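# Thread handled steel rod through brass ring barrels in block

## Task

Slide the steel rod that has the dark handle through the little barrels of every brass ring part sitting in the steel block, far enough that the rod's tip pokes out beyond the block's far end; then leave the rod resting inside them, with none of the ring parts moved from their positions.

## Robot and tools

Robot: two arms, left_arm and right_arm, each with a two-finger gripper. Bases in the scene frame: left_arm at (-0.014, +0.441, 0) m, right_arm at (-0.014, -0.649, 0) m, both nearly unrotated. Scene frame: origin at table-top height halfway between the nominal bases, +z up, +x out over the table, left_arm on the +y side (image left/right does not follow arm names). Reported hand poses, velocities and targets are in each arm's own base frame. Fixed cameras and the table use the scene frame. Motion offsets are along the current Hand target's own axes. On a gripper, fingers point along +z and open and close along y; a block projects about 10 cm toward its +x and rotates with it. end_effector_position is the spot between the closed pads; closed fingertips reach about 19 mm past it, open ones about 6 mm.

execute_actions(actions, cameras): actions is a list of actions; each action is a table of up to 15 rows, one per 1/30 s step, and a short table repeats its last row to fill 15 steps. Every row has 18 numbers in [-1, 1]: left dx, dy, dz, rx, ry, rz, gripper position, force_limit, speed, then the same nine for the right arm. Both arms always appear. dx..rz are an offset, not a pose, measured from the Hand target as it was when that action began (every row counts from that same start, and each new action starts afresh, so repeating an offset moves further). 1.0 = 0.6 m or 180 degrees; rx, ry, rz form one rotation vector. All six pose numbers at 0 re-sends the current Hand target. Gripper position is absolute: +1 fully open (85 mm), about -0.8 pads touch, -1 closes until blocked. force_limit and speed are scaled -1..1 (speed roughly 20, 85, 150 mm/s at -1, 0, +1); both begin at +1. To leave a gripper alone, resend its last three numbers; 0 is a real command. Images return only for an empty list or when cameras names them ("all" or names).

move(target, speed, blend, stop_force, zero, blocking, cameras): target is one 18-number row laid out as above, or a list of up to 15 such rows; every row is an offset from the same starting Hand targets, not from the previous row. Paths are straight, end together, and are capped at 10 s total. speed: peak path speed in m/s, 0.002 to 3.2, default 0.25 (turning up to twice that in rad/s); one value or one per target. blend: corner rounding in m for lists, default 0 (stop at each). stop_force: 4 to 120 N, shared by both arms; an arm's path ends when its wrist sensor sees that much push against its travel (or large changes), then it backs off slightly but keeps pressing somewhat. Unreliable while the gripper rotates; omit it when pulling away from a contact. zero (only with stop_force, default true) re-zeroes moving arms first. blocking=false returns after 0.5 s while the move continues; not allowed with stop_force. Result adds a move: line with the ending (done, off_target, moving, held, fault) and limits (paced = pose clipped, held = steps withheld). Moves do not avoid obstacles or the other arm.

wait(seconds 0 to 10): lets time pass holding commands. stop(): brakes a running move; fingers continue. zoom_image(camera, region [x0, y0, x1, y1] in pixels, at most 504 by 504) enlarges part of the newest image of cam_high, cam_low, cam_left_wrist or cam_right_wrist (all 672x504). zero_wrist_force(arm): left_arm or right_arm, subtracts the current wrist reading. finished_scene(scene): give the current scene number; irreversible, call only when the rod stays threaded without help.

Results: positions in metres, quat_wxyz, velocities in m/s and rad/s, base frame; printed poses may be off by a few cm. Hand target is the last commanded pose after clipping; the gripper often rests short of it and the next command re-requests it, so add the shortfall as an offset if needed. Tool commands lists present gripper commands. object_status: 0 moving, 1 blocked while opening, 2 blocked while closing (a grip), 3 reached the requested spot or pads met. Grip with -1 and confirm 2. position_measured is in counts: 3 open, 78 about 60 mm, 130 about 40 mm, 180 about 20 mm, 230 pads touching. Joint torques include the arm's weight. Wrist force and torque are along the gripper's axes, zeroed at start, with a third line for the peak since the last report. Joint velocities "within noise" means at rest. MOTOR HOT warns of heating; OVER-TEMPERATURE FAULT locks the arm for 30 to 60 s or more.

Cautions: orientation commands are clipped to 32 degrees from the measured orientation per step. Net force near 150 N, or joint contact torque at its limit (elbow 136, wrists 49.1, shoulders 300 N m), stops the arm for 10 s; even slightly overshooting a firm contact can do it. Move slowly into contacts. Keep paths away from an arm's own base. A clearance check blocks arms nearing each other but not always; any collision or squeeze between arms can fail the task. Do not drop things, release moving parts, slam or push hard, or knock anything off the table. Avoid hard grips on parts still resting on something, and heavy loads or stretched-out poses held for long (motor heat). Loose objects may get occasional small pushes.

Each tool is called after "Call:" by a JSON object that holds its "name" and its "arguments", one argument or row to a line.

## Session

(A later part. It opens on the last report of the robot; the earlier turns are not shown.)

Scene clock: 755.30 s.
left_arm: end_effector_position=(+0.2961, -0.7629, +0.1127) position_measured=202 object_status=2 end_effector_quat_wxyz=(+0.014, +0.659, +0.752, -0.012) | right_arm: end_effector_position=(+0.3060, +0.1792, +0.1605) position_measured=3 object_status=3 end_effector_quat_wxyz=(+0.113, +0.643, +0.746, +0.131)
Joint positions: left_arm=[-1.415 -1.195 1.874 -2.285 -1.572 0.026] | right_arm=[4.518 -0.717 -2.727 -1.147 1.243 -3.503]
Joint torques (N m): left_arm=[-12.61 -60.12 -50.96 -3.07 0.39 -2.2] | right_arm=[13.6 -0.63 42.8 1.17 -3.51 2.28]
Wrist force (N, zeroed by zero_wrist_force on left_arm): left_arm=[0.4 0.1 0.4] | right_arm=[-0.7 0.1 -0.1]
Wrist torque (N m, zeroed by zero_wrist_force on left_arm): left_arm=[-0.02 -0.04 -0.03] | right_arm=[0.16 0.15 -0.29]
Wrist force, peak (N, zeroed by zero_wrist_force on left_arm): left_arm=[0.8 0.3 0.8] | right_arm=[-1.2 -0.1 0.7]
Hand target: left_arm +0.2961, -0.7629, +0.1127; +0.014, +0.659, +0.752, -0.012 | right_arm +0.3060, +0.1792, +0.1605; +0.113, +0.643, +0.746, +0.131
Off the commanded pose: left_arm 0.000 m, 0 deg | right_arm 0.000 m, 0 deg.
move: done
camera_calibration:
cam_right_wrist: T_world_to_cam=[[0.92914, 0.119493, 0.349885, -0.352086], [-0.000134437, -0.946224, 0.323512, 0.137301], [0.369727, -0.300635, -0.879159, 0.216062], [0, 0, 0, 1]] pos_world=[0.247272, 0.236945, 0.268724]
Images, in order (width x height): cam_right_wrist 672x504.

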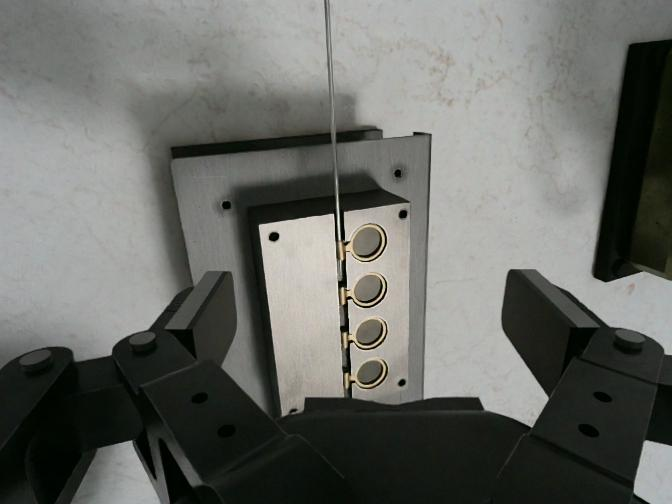

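Call:
{"name": "move", "arguments": {
  "target": [0,0.00033,-0.0005,0,0,0,-1,-0.3,-1,0,0,0,0,0,0,1,1,1],
  "speed": 0.01,
  "cameras": ["cam_right_wrist"]
}}

Call:
{"name": "zoom_image", "arguments": {
  "camera": "cam_right_wrist",
  "region": [320, 220, 360, 260]
}}

Call:
{"name": "zoom_image", "arguments": {
  "camera": "cam_right_wrist",
  "region": [322, 255, 362, 295]
}}

Scene clock: 779.40 s.
left_arm: end_effector_position=(+0.2963, -0.7629, +0.1130) position_measured=202 object_status=2 end_effector_quat_wxyz=(+0.014, +0.659, +0.752, -0.012) | right_arm: end_effector_position=(+0.3060, +0.1792, +0.1605) position_measured=3 object_status=3 end_effector_quat_wxyz=(+0.113, +0.643, +0.746, +0.131)
Joint positions: left_arm=[-1.414 -1.196 1.873 -2.285 -1.572 0.026] | right_arm=[4.518 -0.716 -2.727 -1.148 1.243 -3.503]
Joint torques (N m): left_arm=[9.47 -82.02 -50.7 -3.18 -0.05 2.94] | right_arm=[13.03 -0.54 43.21 1.33 -3.43 2.26]
Wrist force (N, zeroed by zero_wrist_force on left_arm): left_arm=[0.0 0.1 0.3] | right_arm=[-0.9 0.2 0.0]
Wrist torque (N m, zeroed by zero_wrist_force on left_arm): left_arm=[0.02 0.00 0.01] | right_arm=[0.18 0.18 -0.29]
Wrist force, peak (N, zeroed by zero_wrist_force on left_arm): left_arm=[1.0 0.0 0.7] | right_arm=[-0.9 0.4 -0.3]
Hand target: left_arm +0.2963, -0.7629, +0.1130; +0.014, +0.659, +0.752, -0.012 | right_arm +0.3060, +0.1792, +0.1605; +0.113, +0.643, +0.746, +0.131
Off the commanded pose: left_arm 0.000 m, 0 deg | right_arm 0.000 m, 0 deg.
move: done
camera_calibration:
cam_right_wrist: T_world_to_cam=[[0.929128, 0.119415, 0.349945, -0.352081], [-0.000233189, -0.946225, 0.323509, 0.137326], [0.369758, -0.300663, -0.879136, 0.216055], [0, 0, 0, 1]] pos_world=[0.247272, 0.236945, 0.268724]
Images, in order (width x height): cam_right_wrist 672x504.

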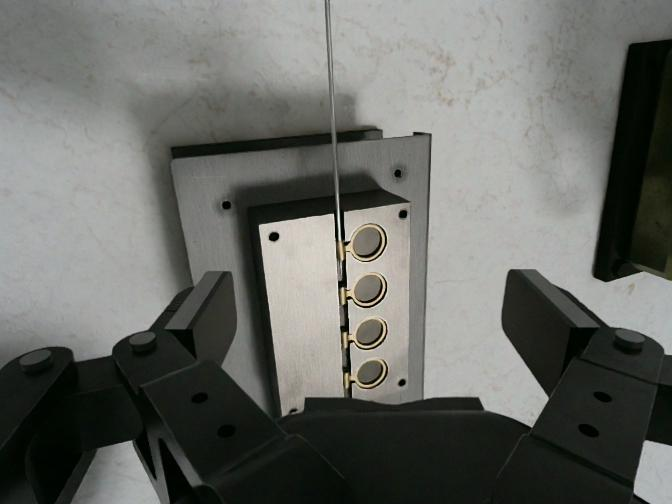

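Scaled by 12.600.

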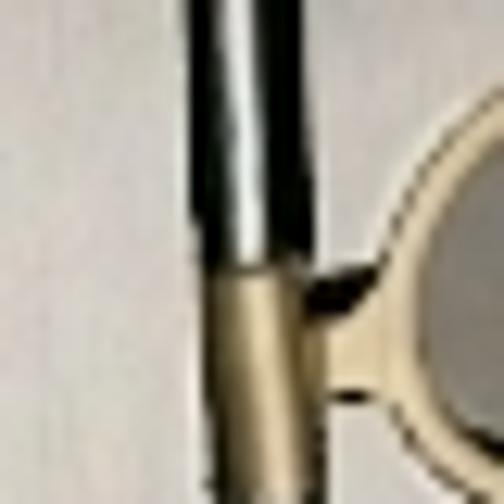

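Scaled by 12.600.

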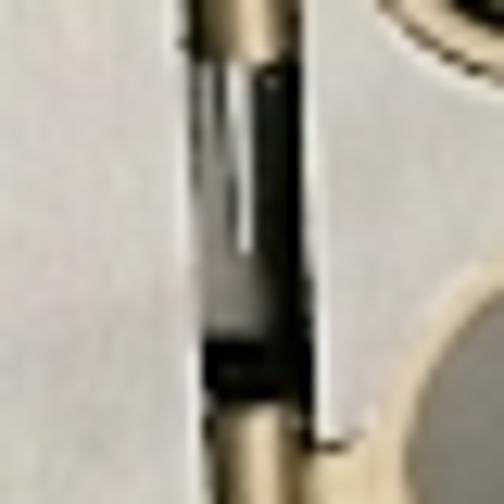

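Call:
{"name": "move", "arguments": {
  "target": [0,0,0,0,0,0,-1,-0.3,-1,0,0.0332,0.0105,0.1111,0,0,1,1,1],
  "speed": 0.1,
  "cameras": ["cam_right_wrist"]
}}

Call:
{"name": "zoom_image", "arguments": {
  "camera": "cam_right_wrist",
  "region": [320, 220, 360, 260]
}}

Call:
{"name": "zoom_image", "arguments": {
  "camera": "cam_right_wrist",
  "region": [322, 255, 362, 295]
}}

Scene clock: 794.00 s.
left_arm: end_effector_position=(+0.2963, -0.7629, +0.1130) position_measured=202 object_status=2 end_effector_quat_wxyz=(+0.014, +0.659, +0.752, -0.012) | right_arm: end_effector_position=(+0.3267, +0.1823, +0.1614) position_measured=3 object_status=3 end_effector_quat_wxyz=(+0.000, +0.653, +0.757, +0.000)
Joint positions: left_arm=[-1.414 -1.196 1.873 -2.285 -1.572 0.026] | right_arm=[4.135 -1.078 -2.566 -1.069 1.571 -3.866]
Joint torques (N m): left_arm=[11 -81.78 -50.76 -3.07 -1.79 3.59] | right_arm=[-11.13 -13.65 54.38 1 4.16 -1.91]
Wrist force (N, zeroed by zero_wrist_force on left_arm): left_arm=[0.1 -0.4 0.6] | right_arm=[-1.0 0.3 0.2]
Wrist torque (N m, zeroed by zero_wrist_force on left_arm): left_arm=[-0.05 -0.03 0.01] | right_arm=[0.15 0.17 -0.09]
Wrist force, peak (N, zeroed by zero_wrist_force on left_arm): left_arm=[0.6 0.2 0.8] | right_arm=[-1.4 0.5 0.0]
Hand target: left_arm +0.2963, -0.7629, +0.1130; +0.014, +0.659, +0.752, -0.012 | right_arm +0.3267, +0.1823, +0.1614; +0.000, +0.653, +0.757, +0.000
Off the commanded pose: left_arm 0.000 m, 0 deg | right_arm 0.000 m, 0 deg.
move: done
camera_calibration:
cam_right_wrist: T_world_to_cam=[[0.991652, 0.128645, 0.00872286, -0.338949], [0.117399, -0.928793, 0.351512, 0.0938469], [0.0533221, -0.347553, -0.936143, 0.331272], [0, 0, 0, 1]] pos_world=[0.307437, 0.245903, 0.280086]
Images, in order (width x height): cam_right_wrist 672x504.

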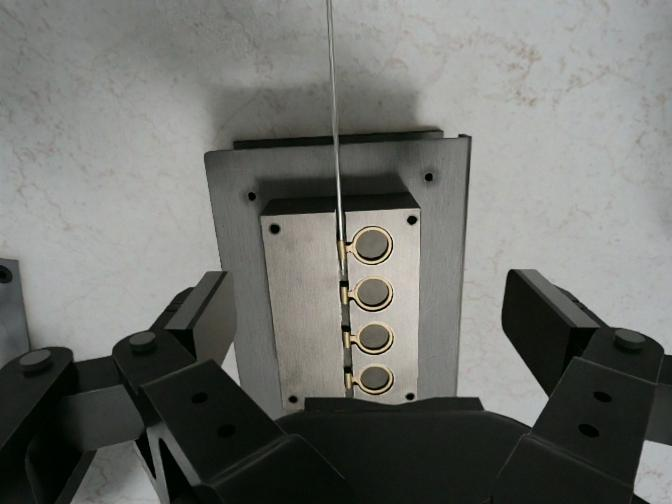

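Scaled by 12.600.

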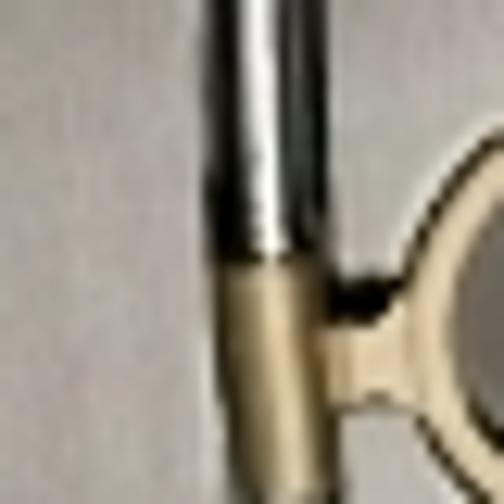

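Scaled by 12.600.

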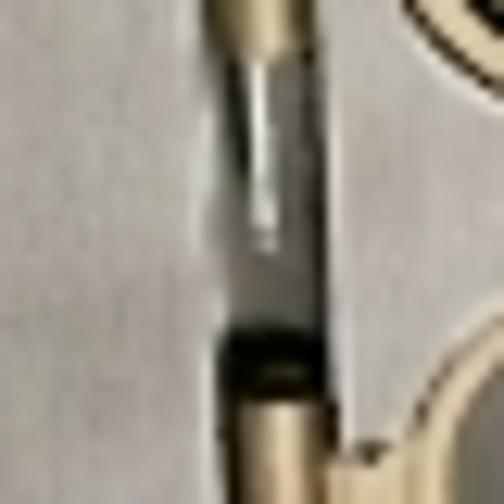

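Call:
{"name": "move", "arguments": {
  "target": [-0.0075,0.00048,0.00027,0,0,0,-1,-0.3,-1,0,0,0,0,0,0,1,1,1],
  "speed": 0.008,
  "stop_force": 4,
  "cameras": ["cam_right_wrist"]
}}

Call:
{"name": "zoom_image", "arguments": {
  "camera": "cam_right_wrist",
  "region": [320, 220, 360, 260]
}}

Call:
{"name": "zoom_image", "arguments": {
  "camera": "cam_right_wrist",
  "region": [322, 255, 362, 295]
}}

Scene clock: 809.30 s.
left_arm: end_effector_position=(+0.2972, -0.7673, +0.1130) position_measured=202 object_status=2 end_effector_quat_wxyz=(+0.014, +0.659, +0.752, -0.012) | right_arm: end_effector_position=(+0.3267, +0.1823, +0.1614) position_measured=3 object_status=3 end_effector_quat_wxyz=(+0.000, +0.653, +0.757, +0.000)
Joint positions: left_arm=[-1.414 -1.19 1.864 -2.282 -1.572 0.026] | right_arm=[4.135 -1.078 -2.566 -1.069 1.571 -3.866]
Joint torques (N m): left_arm=[11.08 -60.83 -50.86 -3.04 -2 3.49] | right_arm=[-10.83 -16.44 53.9 1 4.07 -2.19]
Wrist force (N, zeroed by zero_wrist_force on left_arm): left_arm=[0.4 -0.2 0.4] | right_arm=[-1.2 0.1 0.0]
Wrist torque (N m, zeroed by zero_wrist_force on left_arm): left_arm=[0.01 -0.06 -0.03] | right_arm=[0.12 0.20 -0.10]
Wrist force, peak (N, zeroed by zero_wrist_force on left_arm): left_arm=[0.8 -0.2 0.7] | right_arm=[-1.5 0.3 0.1]
Hand target: left_arm +0.2972, -0.7673, +0.1130; +0.014, +0.659, +0.752, -0.012 | right_arm +0.3267, +0.1823, +0.1614; +0.000, +0.653, +0.757, +0.000
Off the commanded pose: left_arm 0.000 m, 0 deg | right_arm 0.000 m, 0 deg.
move: done
camera_calibration:
cam_right_wrist: T_world_to_cam=[[0.991663, 0.128576, 0.00853729, -0.338884], [0.1174, -0.928802, 0.35149, 0.0938548], [0.0531226, -0.347557, -0.936153, 0.331337], [0, 0, 0, 1]] pos_world=[0.307438, 0.245903, 0.280086]
Images, in order (width x height): cam_right_wrist 672x504.

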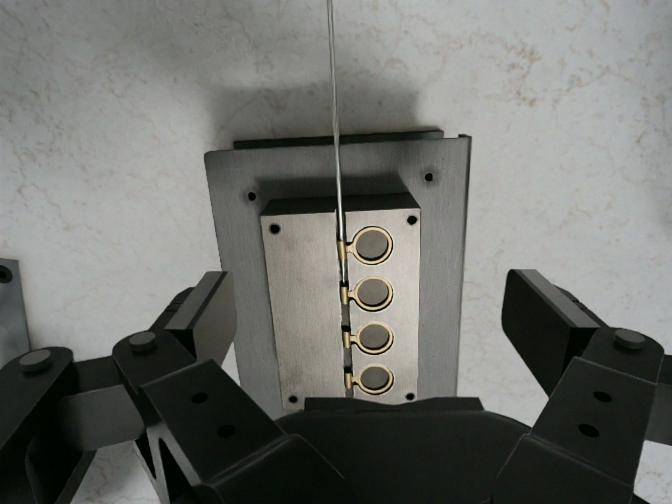

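Scaled by 12.600.

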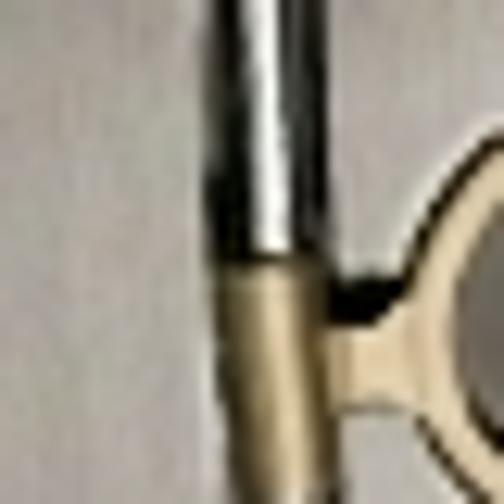

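Scaled by 12.600.

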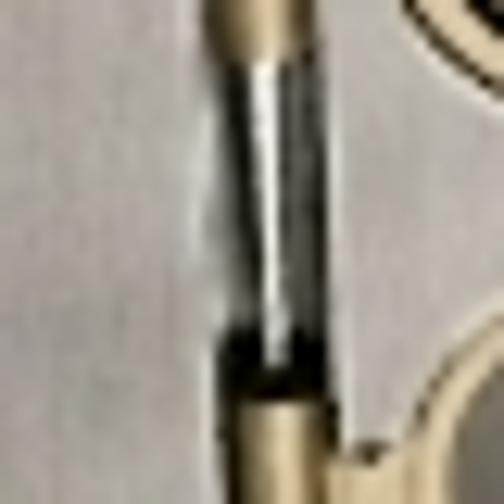

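Call:
{"name": "move", "arguments": {
  "target": [-0.01,0.00025,0.00036,0,0,0,-1,-0.3,-1,0,0,0,0,0,0,1,1,1],
  "speed": 0.006,
  "stop_force": 4,
  "cameras": ["cam_right_wrist"]
}}

Call:
{"name": "zoom_image", "arguments": {
  "camera": "cam_right_wrist",
  "region": [322, 265, 362, 305]
}}

Scene clock: 816.57 s.
left_arm: end_effector_position=(+0.2981, -0.7732, +0.1130) position_measured=202 object_status=2 end_effector_quat_wxyz=(+0.014, +0.659, +0.752, -0.012) | right_arm: end_effector_position=(+0.3267, +0.1823, +0.1614) position_measured=3 object_status=3 end_effector_quat_wxyz=(+0.000, +0.653, +0.757, +0.000)
Joint positions: left_arm=[-1.414 -1.182 1.852 -2.277 -1.572 0.026] | right_arm=[4.135 -1.078 -2.566 -1.069 1.571 -3.866]
Joint torques (N m): left_arm=[3.69 -61 -51.14 -3.14 -1.74 2.21] | right_arm=[-10.47 -16.61 53.71 1.05 4.06 -2.22]
Wrist force (N, zeroed by zero_wrist_force on left_arm): left_arm=[0.3 0.0 0.6] | right_arm=[-1.3 0.2 -0.1]
Wrist torque (N m, zeroed by zero_wrist_force on left_arm): left_arm=[0.03 -0.03 -0.03] | right_arm=[0.13 0.23 -0.10]
Wrist force, peak (N, zeroed by zero_wrist_force on left_arm): left_arm=[1.7 -0.5 0.2] | right_arm=[-1.4 0.3 0.1]
Hand target: left_arm +0.2981, -0.7732, +0.1130; +0.014, +0.659, +0.752, -0.012 | right_arm +0.3267, +0.1823, +0.1614; +0.000, +0.653, +0.757, +0.000
Off the commanded pose: left_arm 0.000 m, 0 deg | right_arm 0.000 m, 0 deg.
move: done
camera_calibration:
cam_right_wrist: T_world_to_cam=[[0.991663, 0.128576, 0.00853729, -0.338884], [0.1174, -0.928802, 0.35149, 0.0938548], [0.0531226, -0.347557, -0.936153, 0.331337], [0, 0, 0, 1]] pos_world=[0.307438, 0.245903, 0.280086]
Images, in order (width x height): cam_right_wrist 672x504.

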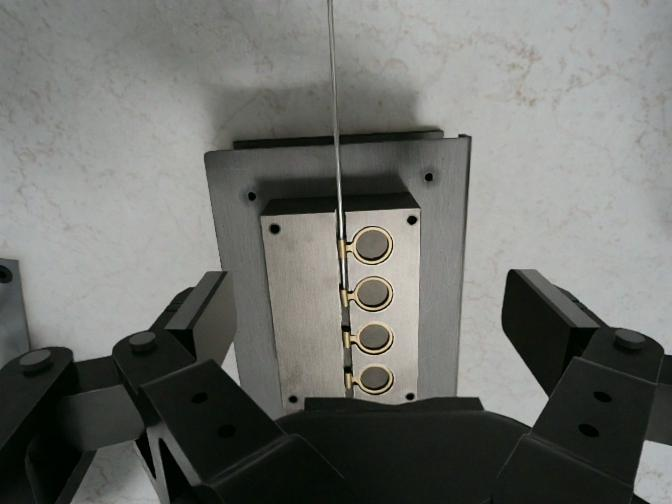

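Scaled by 12.600.

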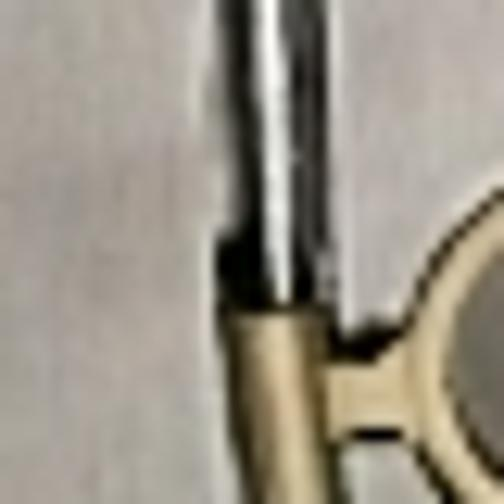

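Call:
{"name": "move", "arguments": {
  "target": [-0.01,0.0001,0.00036,0,0,0,-1,-0.3,-1,0,0,0,0,0,0,1,1,1],
  "speed": 0.008,
  "stop_force": 4,
  "cameras": ["cam_right_wrist"]
}}

Call:
{"name": "zoom_image", "arguments": {
  "camera": "cam_right_wrist",
  "region": [322, 265, 362, 305]
}}

Call:
{"name": "zoom_image", "arguments": {
  "camera": "cam_right_wrist",
  "region": [320, 220, 360, 260]
}}

Scene clock: 825.40 s.
left_arm: end_effector_position=(+0.2990, -0.7792, +0.1130) position_measured=202 object_status=2 end_effector_quat_wxyz=(+0.014, +0.659, +0.752, -0.012) | right_arm: end_effector_position=(+0.3267, +0.1823, +0.1614) position_measured=3 object_status=3 end_effector_quat_wxyz=(+0.000, +0.653, +0.757, +0.000)
Joint positions: left_arm=[-1.414 -1.174 1.84 -2.273 -1.572 0.026] | right_arm=[4.135 -1.078 -2.566 -1.069 1.571 -3.866]
Joint torques (N m): left_arm=[-12.92 -61.64 -51.08 -3.1 -0.82 -1.43] | right_arm=[-10.09 -17.49 53.69 1.03 3.87 -2.35]
Wrist force (N, zeroed by zero_wrist_force on left_arm): left_arm=[0.6 -0.3 -0.2] | right_arm=[-0.9 0.3 0.0]
Wrist torque (N m, zeroed by zero_wrist_force on left_arm): left_arm=[0.01 -0.05 0.00] | right_arm=[0.15 0.15 -0.10]
Wrist force, peak (N, zeroed by zero_wrist_force on left_arm): left_arm=[0.8 -0.2 1.1] | right_arm=[-1.3 0.4 0.0]
Hand target: left_arm +0.2990, -0.7792, +0.1130; +0.014, +0.659, +0.752, -0.012 | right_arm +0.3267, +0.1823, +0.1614; +0.000, +0.653, +0.757, +0.000
Off the commanded pose: left_arm 0.000 m, 0 deg | right_arm 0.000 m, 0 deg.
move: done
camera_calibration:
cam_right_wrist: T_world_to_cam=[[0.991663, 0.128576, 0.00853729, -0.338884], [0.1174, -0.928802, 0.35149, 0.0938548], [0.0531226, -0.347557, -0.936153, 0.331337], [0, 0, 0, 1]] pos_world=[0.307438, 0.245903, 0.280086]
Images, in order (width x height): cam_right_wrist 672x504.

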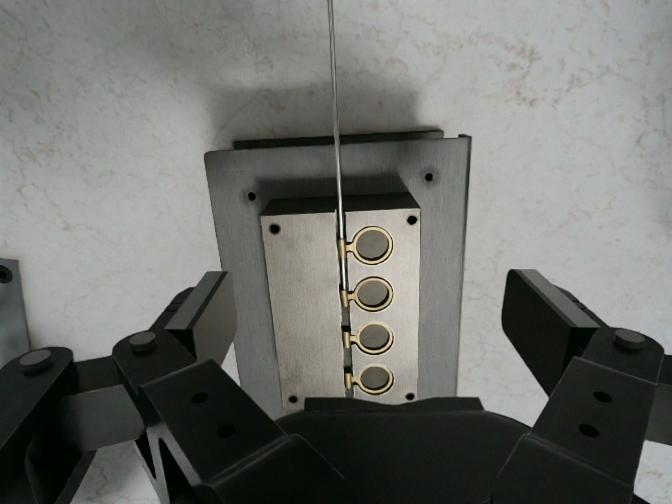

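Scaled by 12.600.

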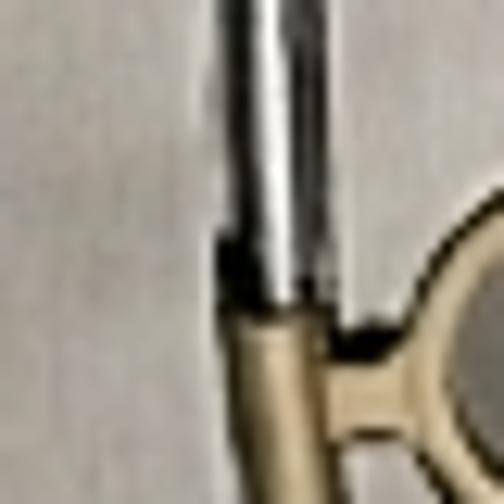

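Scaled by 12.600.

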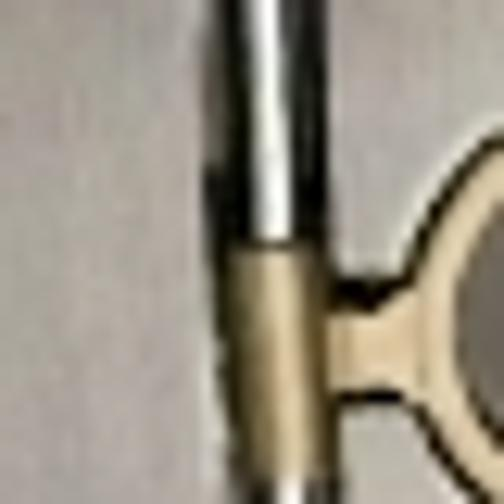

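Call:
{"name": "move", "arguments": {
  "target": [-0.01333,0.00011,0.00048,0,0,0,-1,-0.3,-1,0,0,0,0,0,0,1,1,1],
  "speed": 0.01,
  "stop_force": 4,
  "cameras": ["cam_right_wrist"]
}}

Call:
{"name": "zoom_image", "arguments": {
  "camera": "cam_right_wrist",
  "region": [325, 300, 365, 340]
}}

Call:
{"name": "zoom_image", "arguments": {
  "camera": "cam_right_wrist",
  "region": [322, 265, 362, 305]
}}

Scene clock: 835.57 s.
left_arm: end_effector_position=(+0.3001, -0.7871, +0.1130) position_measured=202 object_status=2 end_effector_quat_wxyz=(+0.014, +0.659, +0.752, -0.012) | right_arm: end_effector_position=(+0.3267, +0.1823, +0.1614) position_measured=3 object_status=3 end_effector_quat_wxyz=(+0.000, +0.653, +0.757, +0.000)
Joint positions: left_arm=[-1.415 -1.163 1.824 -2.268 -1.572 0.026] | right_arm=[4.135 -1.078 -2.566 -1.069 1.571 -3.866]
Joint torques (N m): left_arm=[-12.88 -62.29 -51.46 -3.25 0.32 -2.72] | right_arm=[-9.02 -16.94 54.06 1.06 3.8 -2.31]
Wrist force (N, zeroed by zero_wrist_force on left_arm): left_arm=[0.7 -0.7 0.1] | right_arm=[-1.1 0.2 0.1]
Wrist torque (N m, zeroed by zero_wrist_force on left_arm): left_arm=[-0.03 -0.06 0.03] | right_arm=[0.14 0.18 -0.10]
Wrist force, peak (N, zeroed by zero_wrist_force on left_arm): left_arm=[0.4 -0.1 1.3] | right_arm=[-1.3 0.3 0.5]
Hand target: left_arm +0.3001, -0.7871, +0.1130; +0.014, +0.659, +0.752, -0.012 | right_arm +0.3267, +0.1823, +0.1614; +0.000, +0.653, +0.757, +0.000
Off the commanded pose: left_arm 0.000 m, 0 deg | right_arm 0.000 m, 0 deg.
move: done
camera_calibration:
cam_right_wrist: T_world_to_cam=[[0.991663, 0.128576, 0.00853729, -0.338884], [0.1174, -0.928802, 0.35149, 0.0938548], [0.0531226, -0.347557, -0.936153, 0.331337], [0, 0, 0, 1]] pos_world=[0.307438, 0.245903, 0.280086]
Images, in order (width x height): cam_right_wrist 672x504.

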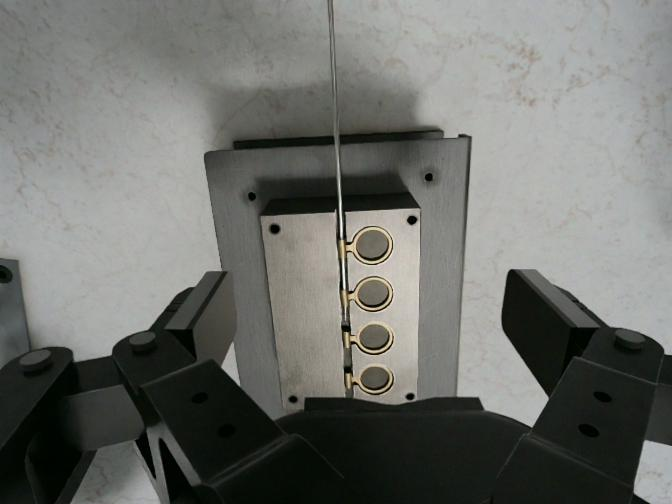

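Scaled by 12.600.

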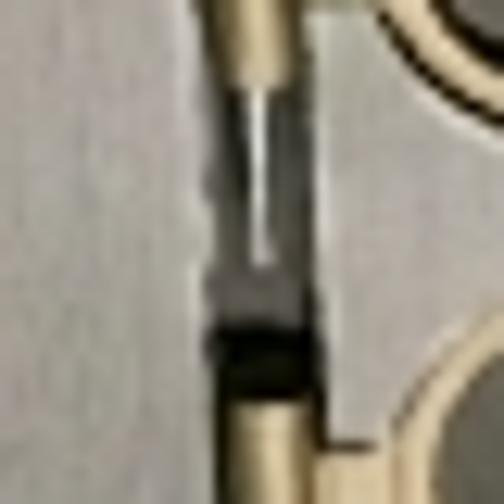

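Scaled by 12.600.

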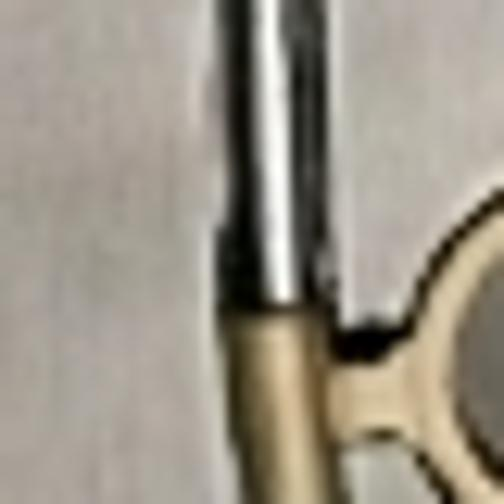

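Call:
{"name": "move", "arguments": {
  "target": [0,0,0,0,0,0,-1,-0.3,-1,-0.03,-0.04,0.0086,-0.1111,0,0,1,1,1],
  "speed": 0.15,
  "cameras": ["cam_right_wrist"]
}}

Call:
{"name": "zoom_image", "arguments": {
  "camera": "cam_right_wrist",
  "region": [325, 250, 365, 290]
}}

Call:
{"name": "zoom_image", "arguments": {
  "camera": "cam_right_wrist",
  "region": [325, 210, 365, 250]
}}

Scene clock: 848.67 s.
left_arm: end_effector_position=(+0.3001, -0.7871, +0.1130) position_measured=202 object_status=2 end_effector_quat_wxyz=(+0.014, +0.659, +0.752, -0.012) | right_arm: end_effector_position=(+0.3056, +0.1610, +0.1563) position_measured=3 object_status=3 end_effector_quat_wxyz=(+0.113, +0.643, +0.746, +0.131)
Joint positions: left_arm=[-1.415 -1.163 1.824 -2.268 -1.572 0.026] | right_arm=[4.501 -0.663 -2.744 -1.179 1.245 -3.521]
Joint torques (N m): left_arm=[-12.3 -62.71 -51.13 -3.27 0.08 -2.45] | right_arm=[11.79 -4.02 43.47 2.19 -3.61 2.29]
Wrist force (N, zeroed by zero_wrist_force on left_arm): left_arm=[0.4 -0.1 0.5] | right_arm=[-0.6 0.0 0.1]
Wrist torque (N m, zeroed by zero_wrist_force on left_arm): left_arm=[0.08 -0.02 0.02] | right_arm=[0.10 0.10 -0.31]
Wrist force, peak (N, zeroed by zero_wrist_force on left_arm): left_arm=[1.0 0.1 1.0] | right_arm=[-1.3 1.2 0.1]
Hand target: left_arm +0.3001, -0.7871, +0.1130; +0.014, +0.659, +0.752, -0.012 | right_arm +0.3056, +0.1610, +0.1563; +0.113, +0.643, +0.746, +0.131
Off the commanded pose: left_arm 0.000 m, 0 deg | right_arm 0.000 m, 0 deg.
move: done
camera_calibration:
cam_right_wrist: T_world_to_cam=[[0.929175, 0.119465, 0.349803, -0.348039], [-0.000134588, -0.946224, 0.323512, 0.121344], [0.36964, -0.300647, -0.879192, 0.207049], [0, 0, 0, 1]] pos_world=[0.246872, 0.218645, 0.264525]
Images, in order (width x height): cam_right_wrist 672x504.

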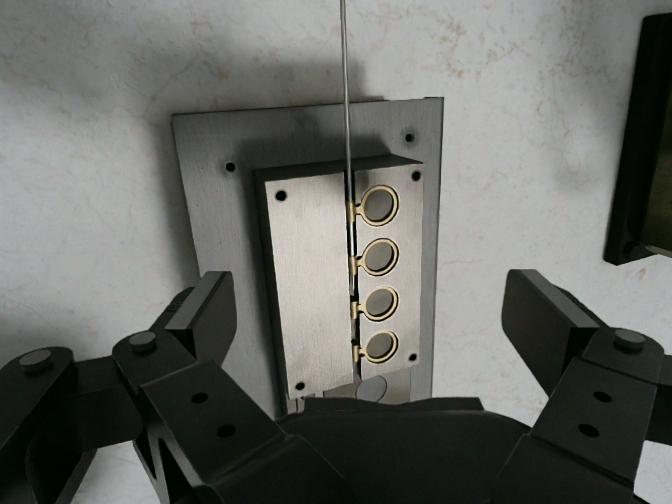

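Scaled by 12.600.

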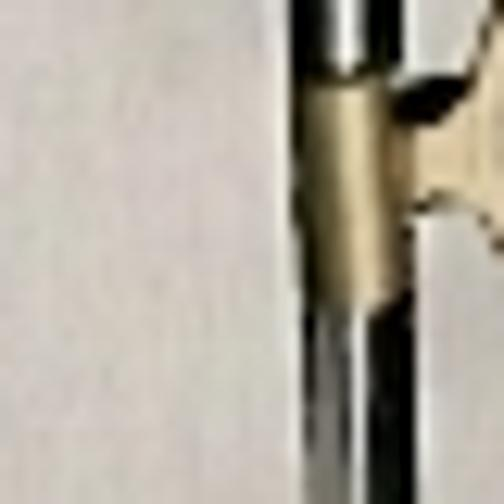

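Scaled by 12.600.

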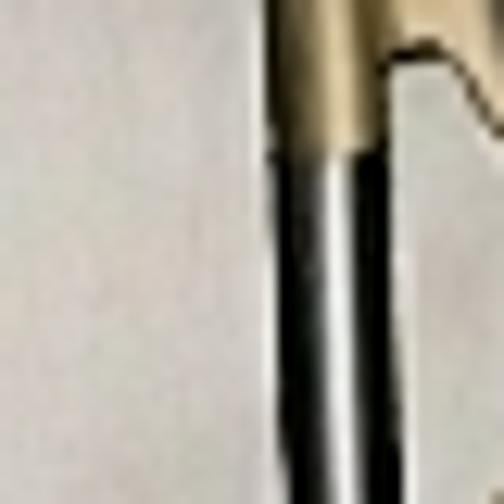

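Call:
{"name": "zoom_image", "arguments": {
  "camera": "cam_right_wrist",
  "region": [335, 275, 375, 315]
}}

Call:
{"name": "zoom_image", "arguments": {
  "camera": "cam_right_wrist",
  "region": [330, 170, 370, 210]
}}

Scaled by 12.600.

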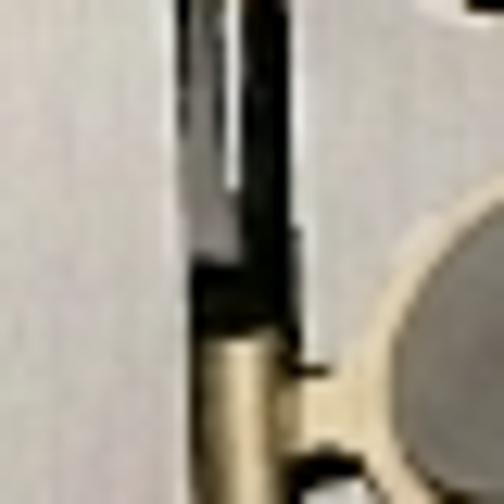

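Scaled by 12.600.

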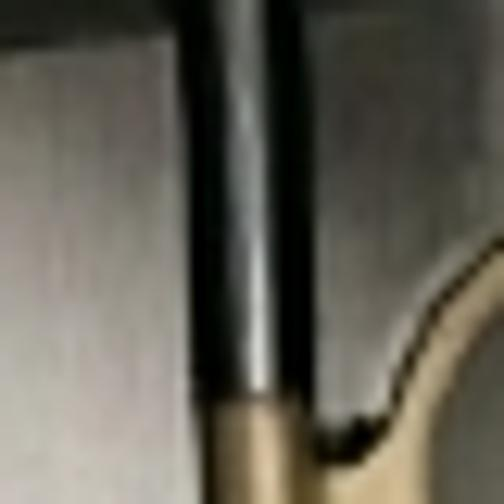

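Call:
{"name": "move", "arguments": {
  "target": [-0.01333,0.00028,0.00048,0,0,0,-1,-0.3,-1,-0.03333,0,0,0,0,0,1,1,1],
  "speed": 0.012,
  "stop_force": 4,
  "cameras": ["cam_right_wrist"]
}}

Call:
{"name": "zoom_image", "arguments": {
  "camera": "cam_right_wrist",
  "region": [335, 245, 375, 285]
}}

Scene clock: 863.03 s.
left_arm: end_effector_position=(+0.3013, -0.7950, +0.1130) position_measured=202 object_status=2 end_effector_quat_wxyz=(+0.014, +0.659, +0.752, -0.012) | right_arm: end_effector_position=(+0.3085, +0.1412, +0.1563) position_measured=3 object_status=3 end_effector_quat_wxyz=(+0.113, +0.643, +0.746, +0.131)
Joint positions: left_arm=[-1.415 -1.152 1.807 -2.262 -1.572 0.026] | right_arm=[4.461 -0.618 -2.752 -1.203 1.25 -3.563]
Joint torques (N m): left_arm=[-11.48 -62.9 -51.59 -3.28 0.24 -2.62] | right_arm=[-9.86 -5.62 44.19 1.42 2.98 -2.25]
Wrist force (N, zeroed by zero_wrist_force on left_arm): left_arm=[1.3 -0.3 0.5] | right_arm=[-0.7 0.3 0.1]
Wrist torque (N m, zeroed by zero_wrist_force on left_arm): left_arm=[0.11 -0.10 0.07] | right_arm=[0.15 0.11 -0.01]
Wrist force, peak (N, zeroed by zero_wrist_force on left_arm): left_arm=[1.2 -1.4 0.5] | right_arm=[-1.0 0.5 0.4]
Hand target: left_arm +0.3013, -0.7950, +0.1130; +0.014, +0.659, +0.752, -0.012 | right_arm +0.3085, +0.1412, +0.1563; +0.113, +0.643, +0.746, +0.131
Off the commanded pose: left_arm 0.000 m, 0 deg | right_arm 0.000 m, 0 deg.
move: done
camera_calibration:
cam_right_wrist: T_world_to_cam=[[0.929128, 0.119415, 0.349945, -0.348303], [-0.000233189, -0.946225, 0.323509, 0.102729], [0.369758, -0.300663, -0.879136, 0.20005], [0, 0, 0, 1]] pos_world=[0.249672, 0.198945, 0.264524]
Images, in order (width x height): cam_right_wrist 672x504.

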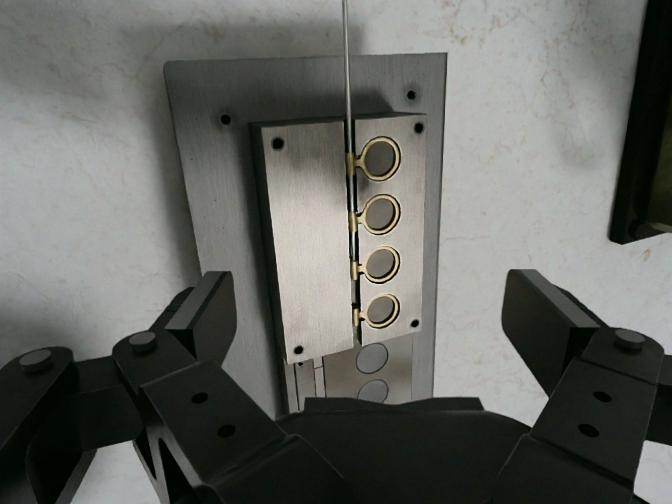

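Scaled by 12.600.

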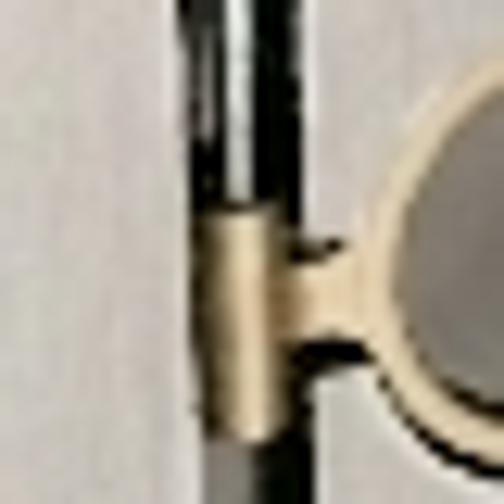

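Call:
{"name": "move", "arguments": {
  "target": [-0.01,0.0001,0.00036,0,0,0,-1,-0.3,-1,0,0,0,0,0,0,1,1,1],
  "speed": 0.008,
  "stop_force": 4,
  "cameras": ["cam_right_wrist"]
}}

Call:
{"name": "zoom_image", "arguments": {
  "camera": "cam_right_wrist",
  "region": [335, 245, 375, 285]
}}

Call:
{"name": "zoom_image", "arguments": {
  "camera": "cam_right_wrist",
  "region": [330, 190, 370, 230]
}}

Scene clock: 872.33 s.
left_arm: end_effector_position=(+0.3021, -0.8010, +0.1130) position_measured=202 object_status=2 end_effector_quat_wxyz=(+0.014, +0.659, +0.752, -0.012) | right_arm: end_effector_position=(+0.3085, +0.1412, +0.1563) position_measured=3 object_status=3 end_effector_quat_wxyz=(+0.113, +0.643, +0.746, +0.131)
Joint positions: left_arm=[-1.415 -1.144 1.795 -2.257 -1.572 0.026] | right_arm=[4.461 -0.618 -2.752 -1.203 1.25 -3.563]
Joint torques (N m): left_arm=[-11.73 -65.15 -51.89 -3.28 0.45 -2.71] | right_arm=[-9.66 -5.65 43.97 1.68 2.98 -2.21]
Wrist force (N, zeroed by zero_wrist_force on left_arm): left_arm=[1.2 -0.2 1.0] | right_arm=[-1.0 0.3 -0.1]
Wrist torque (N m, zeroed by zero_wrist_force on left_arm): left_arm=[0.14 -0.06 0.12] | right_arm=[0.15 0.16 -0.01]
Wrist force, peak (N, zeroed by zero_wrist_force on left_arm): left_arm=[1.7 -0.2 0.7] | right_arm=[-1.2 0.4 -0.1]
Hand target: left_arm +0.3021, -0.8010, +0.1130; +0.014, +0.659, +0.752, -0.012 | right_arm +0.3085, +0.1412, +0.1563; +0.113, +0.643, +0.746, +0.131
Off the commanded pose: left_arm 0.000 m, 0 deg | right_arm 0.000 m, 0 deg.
move: done
camera_calibration:
cam_right_wrist: T_world_to_cam=[[0.929128, 0.119415, 0.349945, -0.348303], [-0.000233189, -0.946225, 0.323509, 0.102729], [0.369758, -0.300663, -0.879136, 0.20005], [0, 0, 0, 1]] pos_world=[0.249672, 0.198945, 0.264524]
Images, in order (width x height): cam_right_wrist 672x504.

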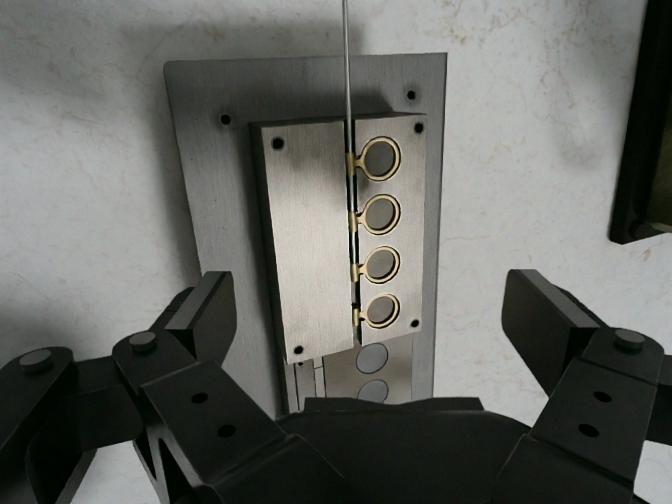

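Scaled by 12.600.

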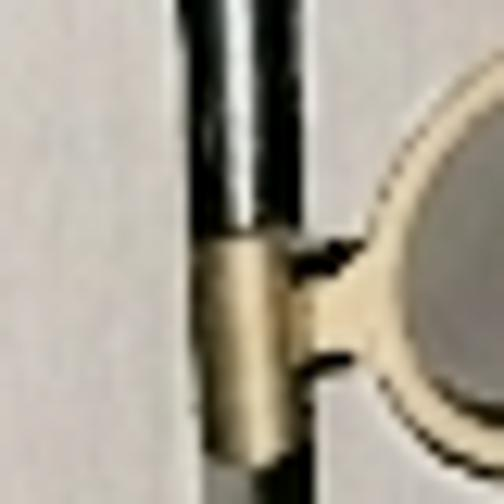

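Scaled by 12.600.

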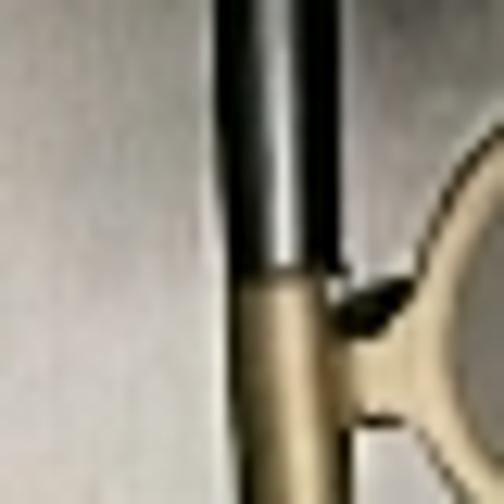

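Call:
{"name": "move", "arguments": {
  "target": [-0.01667,0.00014,0.0006,0,0,0,-1,-0.3,-1,0,0,0,0,0,0,1,1,1],
  "speed": 0.012,
  "stop_force": 4,
  "cameras": ["cam_right_wrist"]
}}

Call:
{"name": "zoom_image", "arguments": {
  "camera": "cam_right_wrist",
  "region": [337, 280, 377, 320]
}}

Call:
{"name": "zoom_image", "arguments": {
  "camera": "cam_right_wrist",
  "region": [335, 245, 375, 285]
}}

Scene clock: 881.80 s.
left_arm: end_effector_position=(+0.3035, -0.8109, +0.1130) position_measured=202 object_status=2 end_effector_quat_wxyz=(+0.014, +0.659, +0.752, -0.012) | right_arm: end_effector_position=(+0.3085, +0.1412, +0.1563) position_measured=3 object_status=3 end_effector_quat_wxyz=(+0.113, +0.643, +0.746, +0.131)
Joint positions: left_arm=[-1.415 -1.131 1.774 -2.25 -1.572 0.026] | right_arm=[4.461 -0.618 -2.752 -1.203 1.25 -3.563]
Joint torques (N m): left_arm=[-10.76 -64.93 -52.43 -3.37 0.57 -2.59] | right_arm=[-9.1 -4.53 44.37 1.45 3 -2.11]
Wrist force (N, zeroed by zero_wrist_force on left_arm): left_arm=[1.0 -1.0 0.4] | right_arm=[-0.9 0.2 -0.1]
Wrist torque (N m, zeroed by zero_wrist_force on left_arm): left_arm=[0.06 -0.04 0.13] | right_arm=[0.14 0.14 -0.01]
Wrist force, peak (N, zeroed by zero_wrist_force on left_arm): left_arm=[2.0 -0.5 0.6] | right_arm=[-1.2 0.3 0.1]
Hand target: left_arm +0.3035, -0.8109, +0.1130; +0.014, +0.659, +0.752, -0.012 | right_arm +0.3085, +0.1412, +0.1563; +0.113, +0.643, +0.746, +0.131
Off the commanded pose: left_arm 0.000 m, 0 deg | right_arm 0.000 m, 0 deg.
move: done
camera_calibration:
cam_right_wrist: T_world_to_cam=[[0.929128, 0.119415, 0.349945, -0.348303], [-0.000233189, -0.946225, 0.323509, 0.102729], [0.369758, -0.300663, -0.879136, 0.20005], [0, 0, 0, 1]] pos_world=[0.249672, 0.198945, 0.264524]
Images, in order (width x height): cam_right_wrist 672x504.

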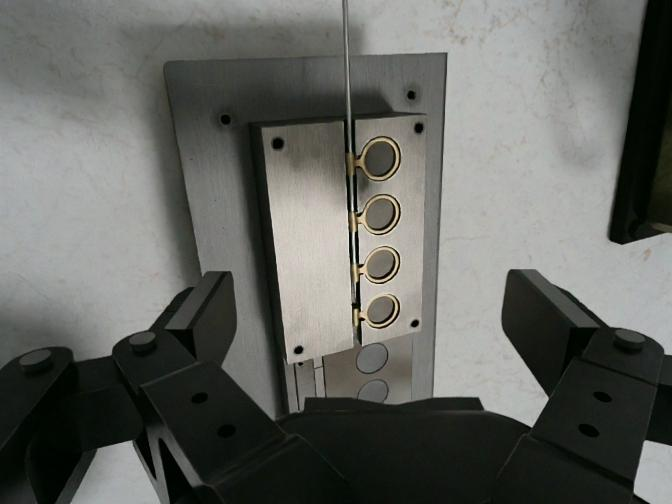

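Scaled by 12.600.

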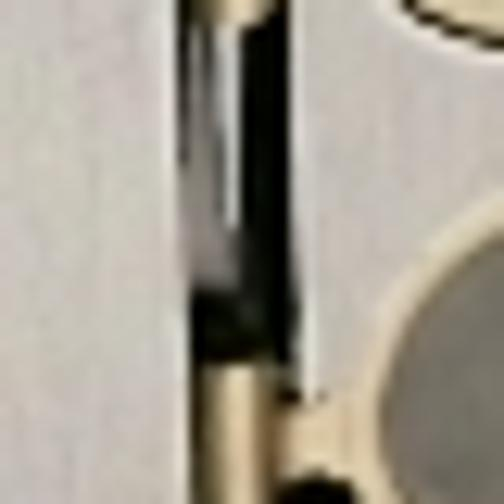

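Scaled by 12.600.

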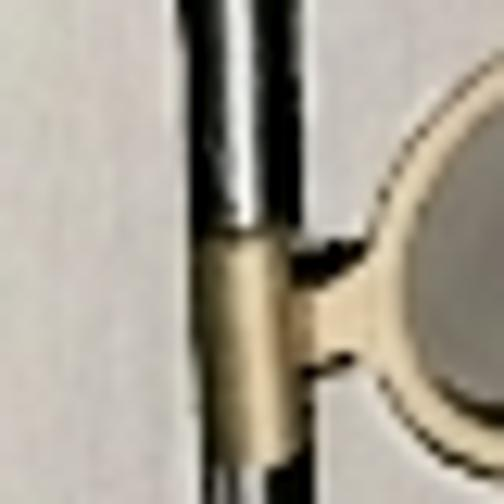

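Call:
{"name": "move", "arguments": {
  "target": [-0.015,-0.00005,0.00054,0,0,0,-1,-0.3,-1,0,0,0,0,0,0,1,1,1],
  "speed": 0.01,
  "stop_force": 4.5,
  "cameras": ["cam_right_wrist"]
}}

Call:
{"name": "zoom_image", "arguments": {
  "camera": "cam_right_wrist",
  "region": [337, 290, 377, 330]
}}

Call:
{"name": "zoom_image", "arguments": {
  "camera": "cam_right_wrist",
  "region": [325, 80, 385, 140]
}}

Scene clock: 891.83 s.
left_arm: end_effector_position=(+0.3047, -0.8198, +0.1130) position_measured=202 object_status=2 end_effector_quat_wxyz=(+0.014, +0.659, +0.752, -0.012) | right_arm: end_effector_position=(+0.3085, +0.1412, +0.1563) position_measured=3 object_status=3 end_effector_quat_wxyz=(+0.113, +0.643, +0.746, +0.131)
Joint positions: left_arm=[-1.415 -1.119 1.755 -2.243 -1.572 0.025] | right_arm=[4.461 -0.618 -2.752 -1.203 1.25 -3.563]
Joint torques (N m): left_arm=[-12.07 -66.64 -52.47 -3.4 0.6 -2.63] | right_arm=[-9.03 -4.8 44.3 1.53 2.9 -2.11]
Wrist force (N, zeroed by zero_wrist_force on left_arm): left_arm=[1.3 -0.5 0.9] | right_arm=[-1.0 0.5 -0.1]
Wrist torque (N m, zeroed by zero_wrist_force on left_arm): left_arm=[0.11 -0.09 0.11] | right_arm=[0.19 0.16 -0.01]
Wrist force, peak (N, zeroed by zero_wrist_force on left_arm): left_arm=[1.7 -1.3 0.3] | right_arm=[-1.3 0.1 0.1]
Hand target: left_arm +0.3047, -0.8198, +0.1130; +0.014, +0.659, +0.752, -0.012 | right_arm +0.3085, +0.1412, +0.1563; +0.113, +0.643, +0.746, +0.131
Off the commanded pose: left_arm 0.000 m, 0 deg | right_arm 0.000 m, 0 deg.
move: done
camera_calibration:
cam_right_wrist: T_world_to_cam=[[0.929128, 0.119415, 0.349945, -0.348303], [-0.000233189, -0.946225, 0.323509, 0.102729], [0.369758, -0.300663, -0.879136, 0.20005], [0, 0, 0, 1]] pos_world=[0.249672, 0.198945, 0.264524]
Images, in order (width x height): cam_right_wrist 672x504.

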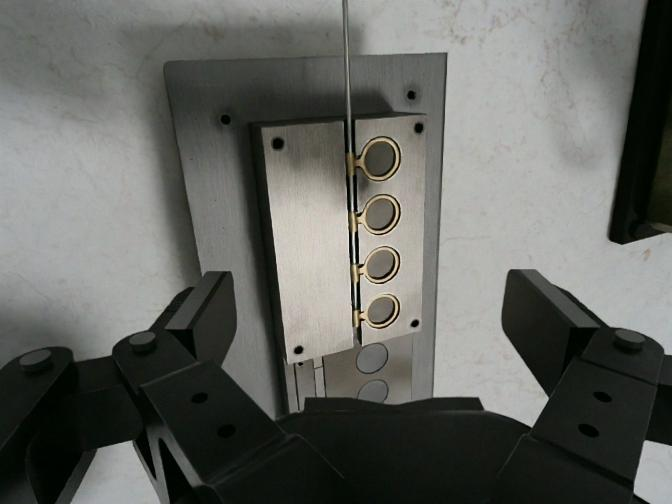

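Scaled by 12.600.

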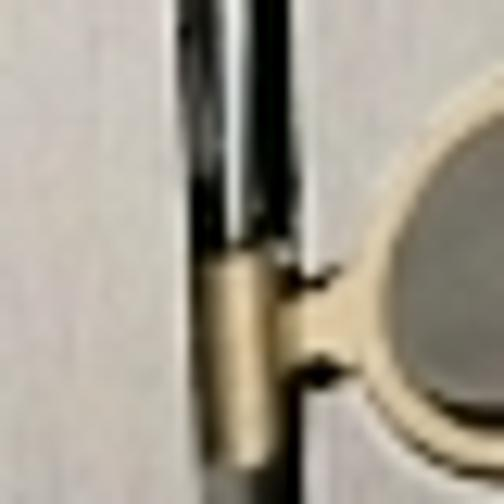

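Scaled by 8.400.

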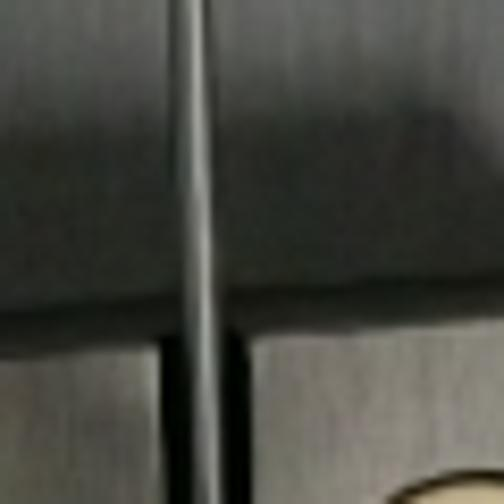

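Call:
{"name": "move", "arguments": {
  "target": [0,0,0,0,0,0,-1,-0.3,-1,-0.1721,0.0407,-0.0805,0.1111,0,0,1,1,1],
  "speed": 0.12,
  "cameras": ["cam_right_wrist", "cam_high"]
}}

Scene clock: 909.17 s.
left_arm: end_effector_position=(+0.3047, -0.8198, +0.1130) position_measured=202 object_status=2 end_effector_quat_wxyz=(+0.014, +0.659, +0.752, -0.012) | right_arm: end_effector_position=(+0.3300, +0.0400, +0.2100) position_measured=3 object_status=3 end_effector_quat_wxyz=(+0.000, +0.653, +0.757, +0.000)
Joint positions: left_arm=[-1.415 -1.119 1.755 -2.243 -1.572 0.025] | right_arm=[3.814 -0.893 -2.54 -1.28 1.571 -4.187]
Joint torques (N m): left_arm=[-11.49 -66.16 -52.48 -3.48 0.54 -2.55] | right_arm=[-8.83 -24.81 57.95 0.9 3.63 -2.29]
Wrist force (N, zeroed by zero_wrist_force on left_arm): left_arm=[1.1 -0.7 0.3] | right_arm=[-0.3 0.6 0.1]
Wrist torque (N m, zeroed by zero_wrist_force on left_arm): left_arm=[0.08 -0.05 0.11] | right_arm=[0.11 -0.02 0.04]
Wrist force, peak (N, zeroed by zero_wrist_force on left_arm): left_arm=[2.0 -1.4 1.2] | right_arm=[-1.2 0.8 -0.4]
Hand target: left_arm +0.3047, -0.8198, +0.1130; +0.014, +0.659, +0.752, -0.012 | right_arm +0.3300, +0.0400, +0.2100; +0.000, +0.653, +0.757, +0.000
Off the commanded pose: left_arm 0.000 m, 0 deg | right_arm 0.000 m, 0 deg.
move: done
camera_calibration:
cam_right_wrist: T_world_to_cam=[[0.991658, 0.128611, 0.00863007, -0.324307], [0.117399, -0.928797, 0.351501, -0.0557874], [0.0532223, -0.347555, -0.936148, 0.327169], [0, 0, 0, 1]] pos_world=[0.310738, 0.103603, 0.328686]
Images, in order (width x height): cam_high 672x504, cam_right_wrist 672x504.

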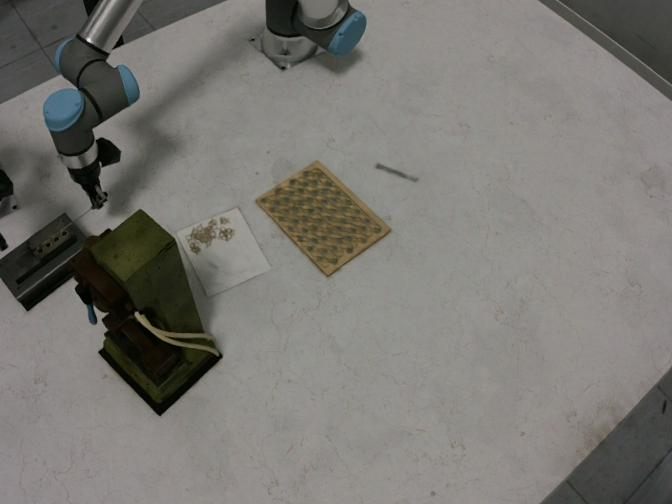

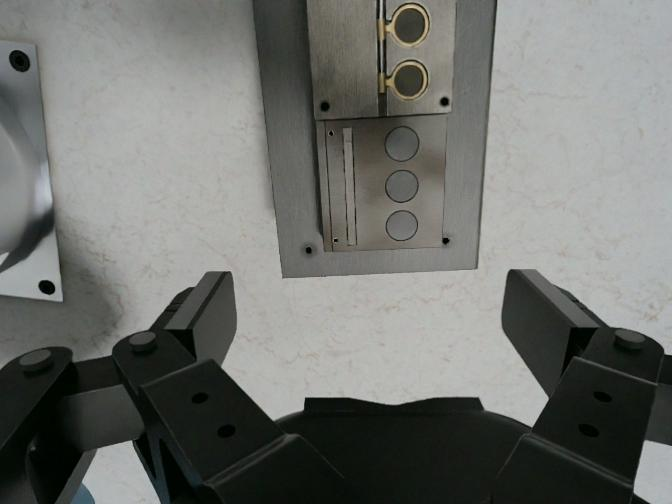

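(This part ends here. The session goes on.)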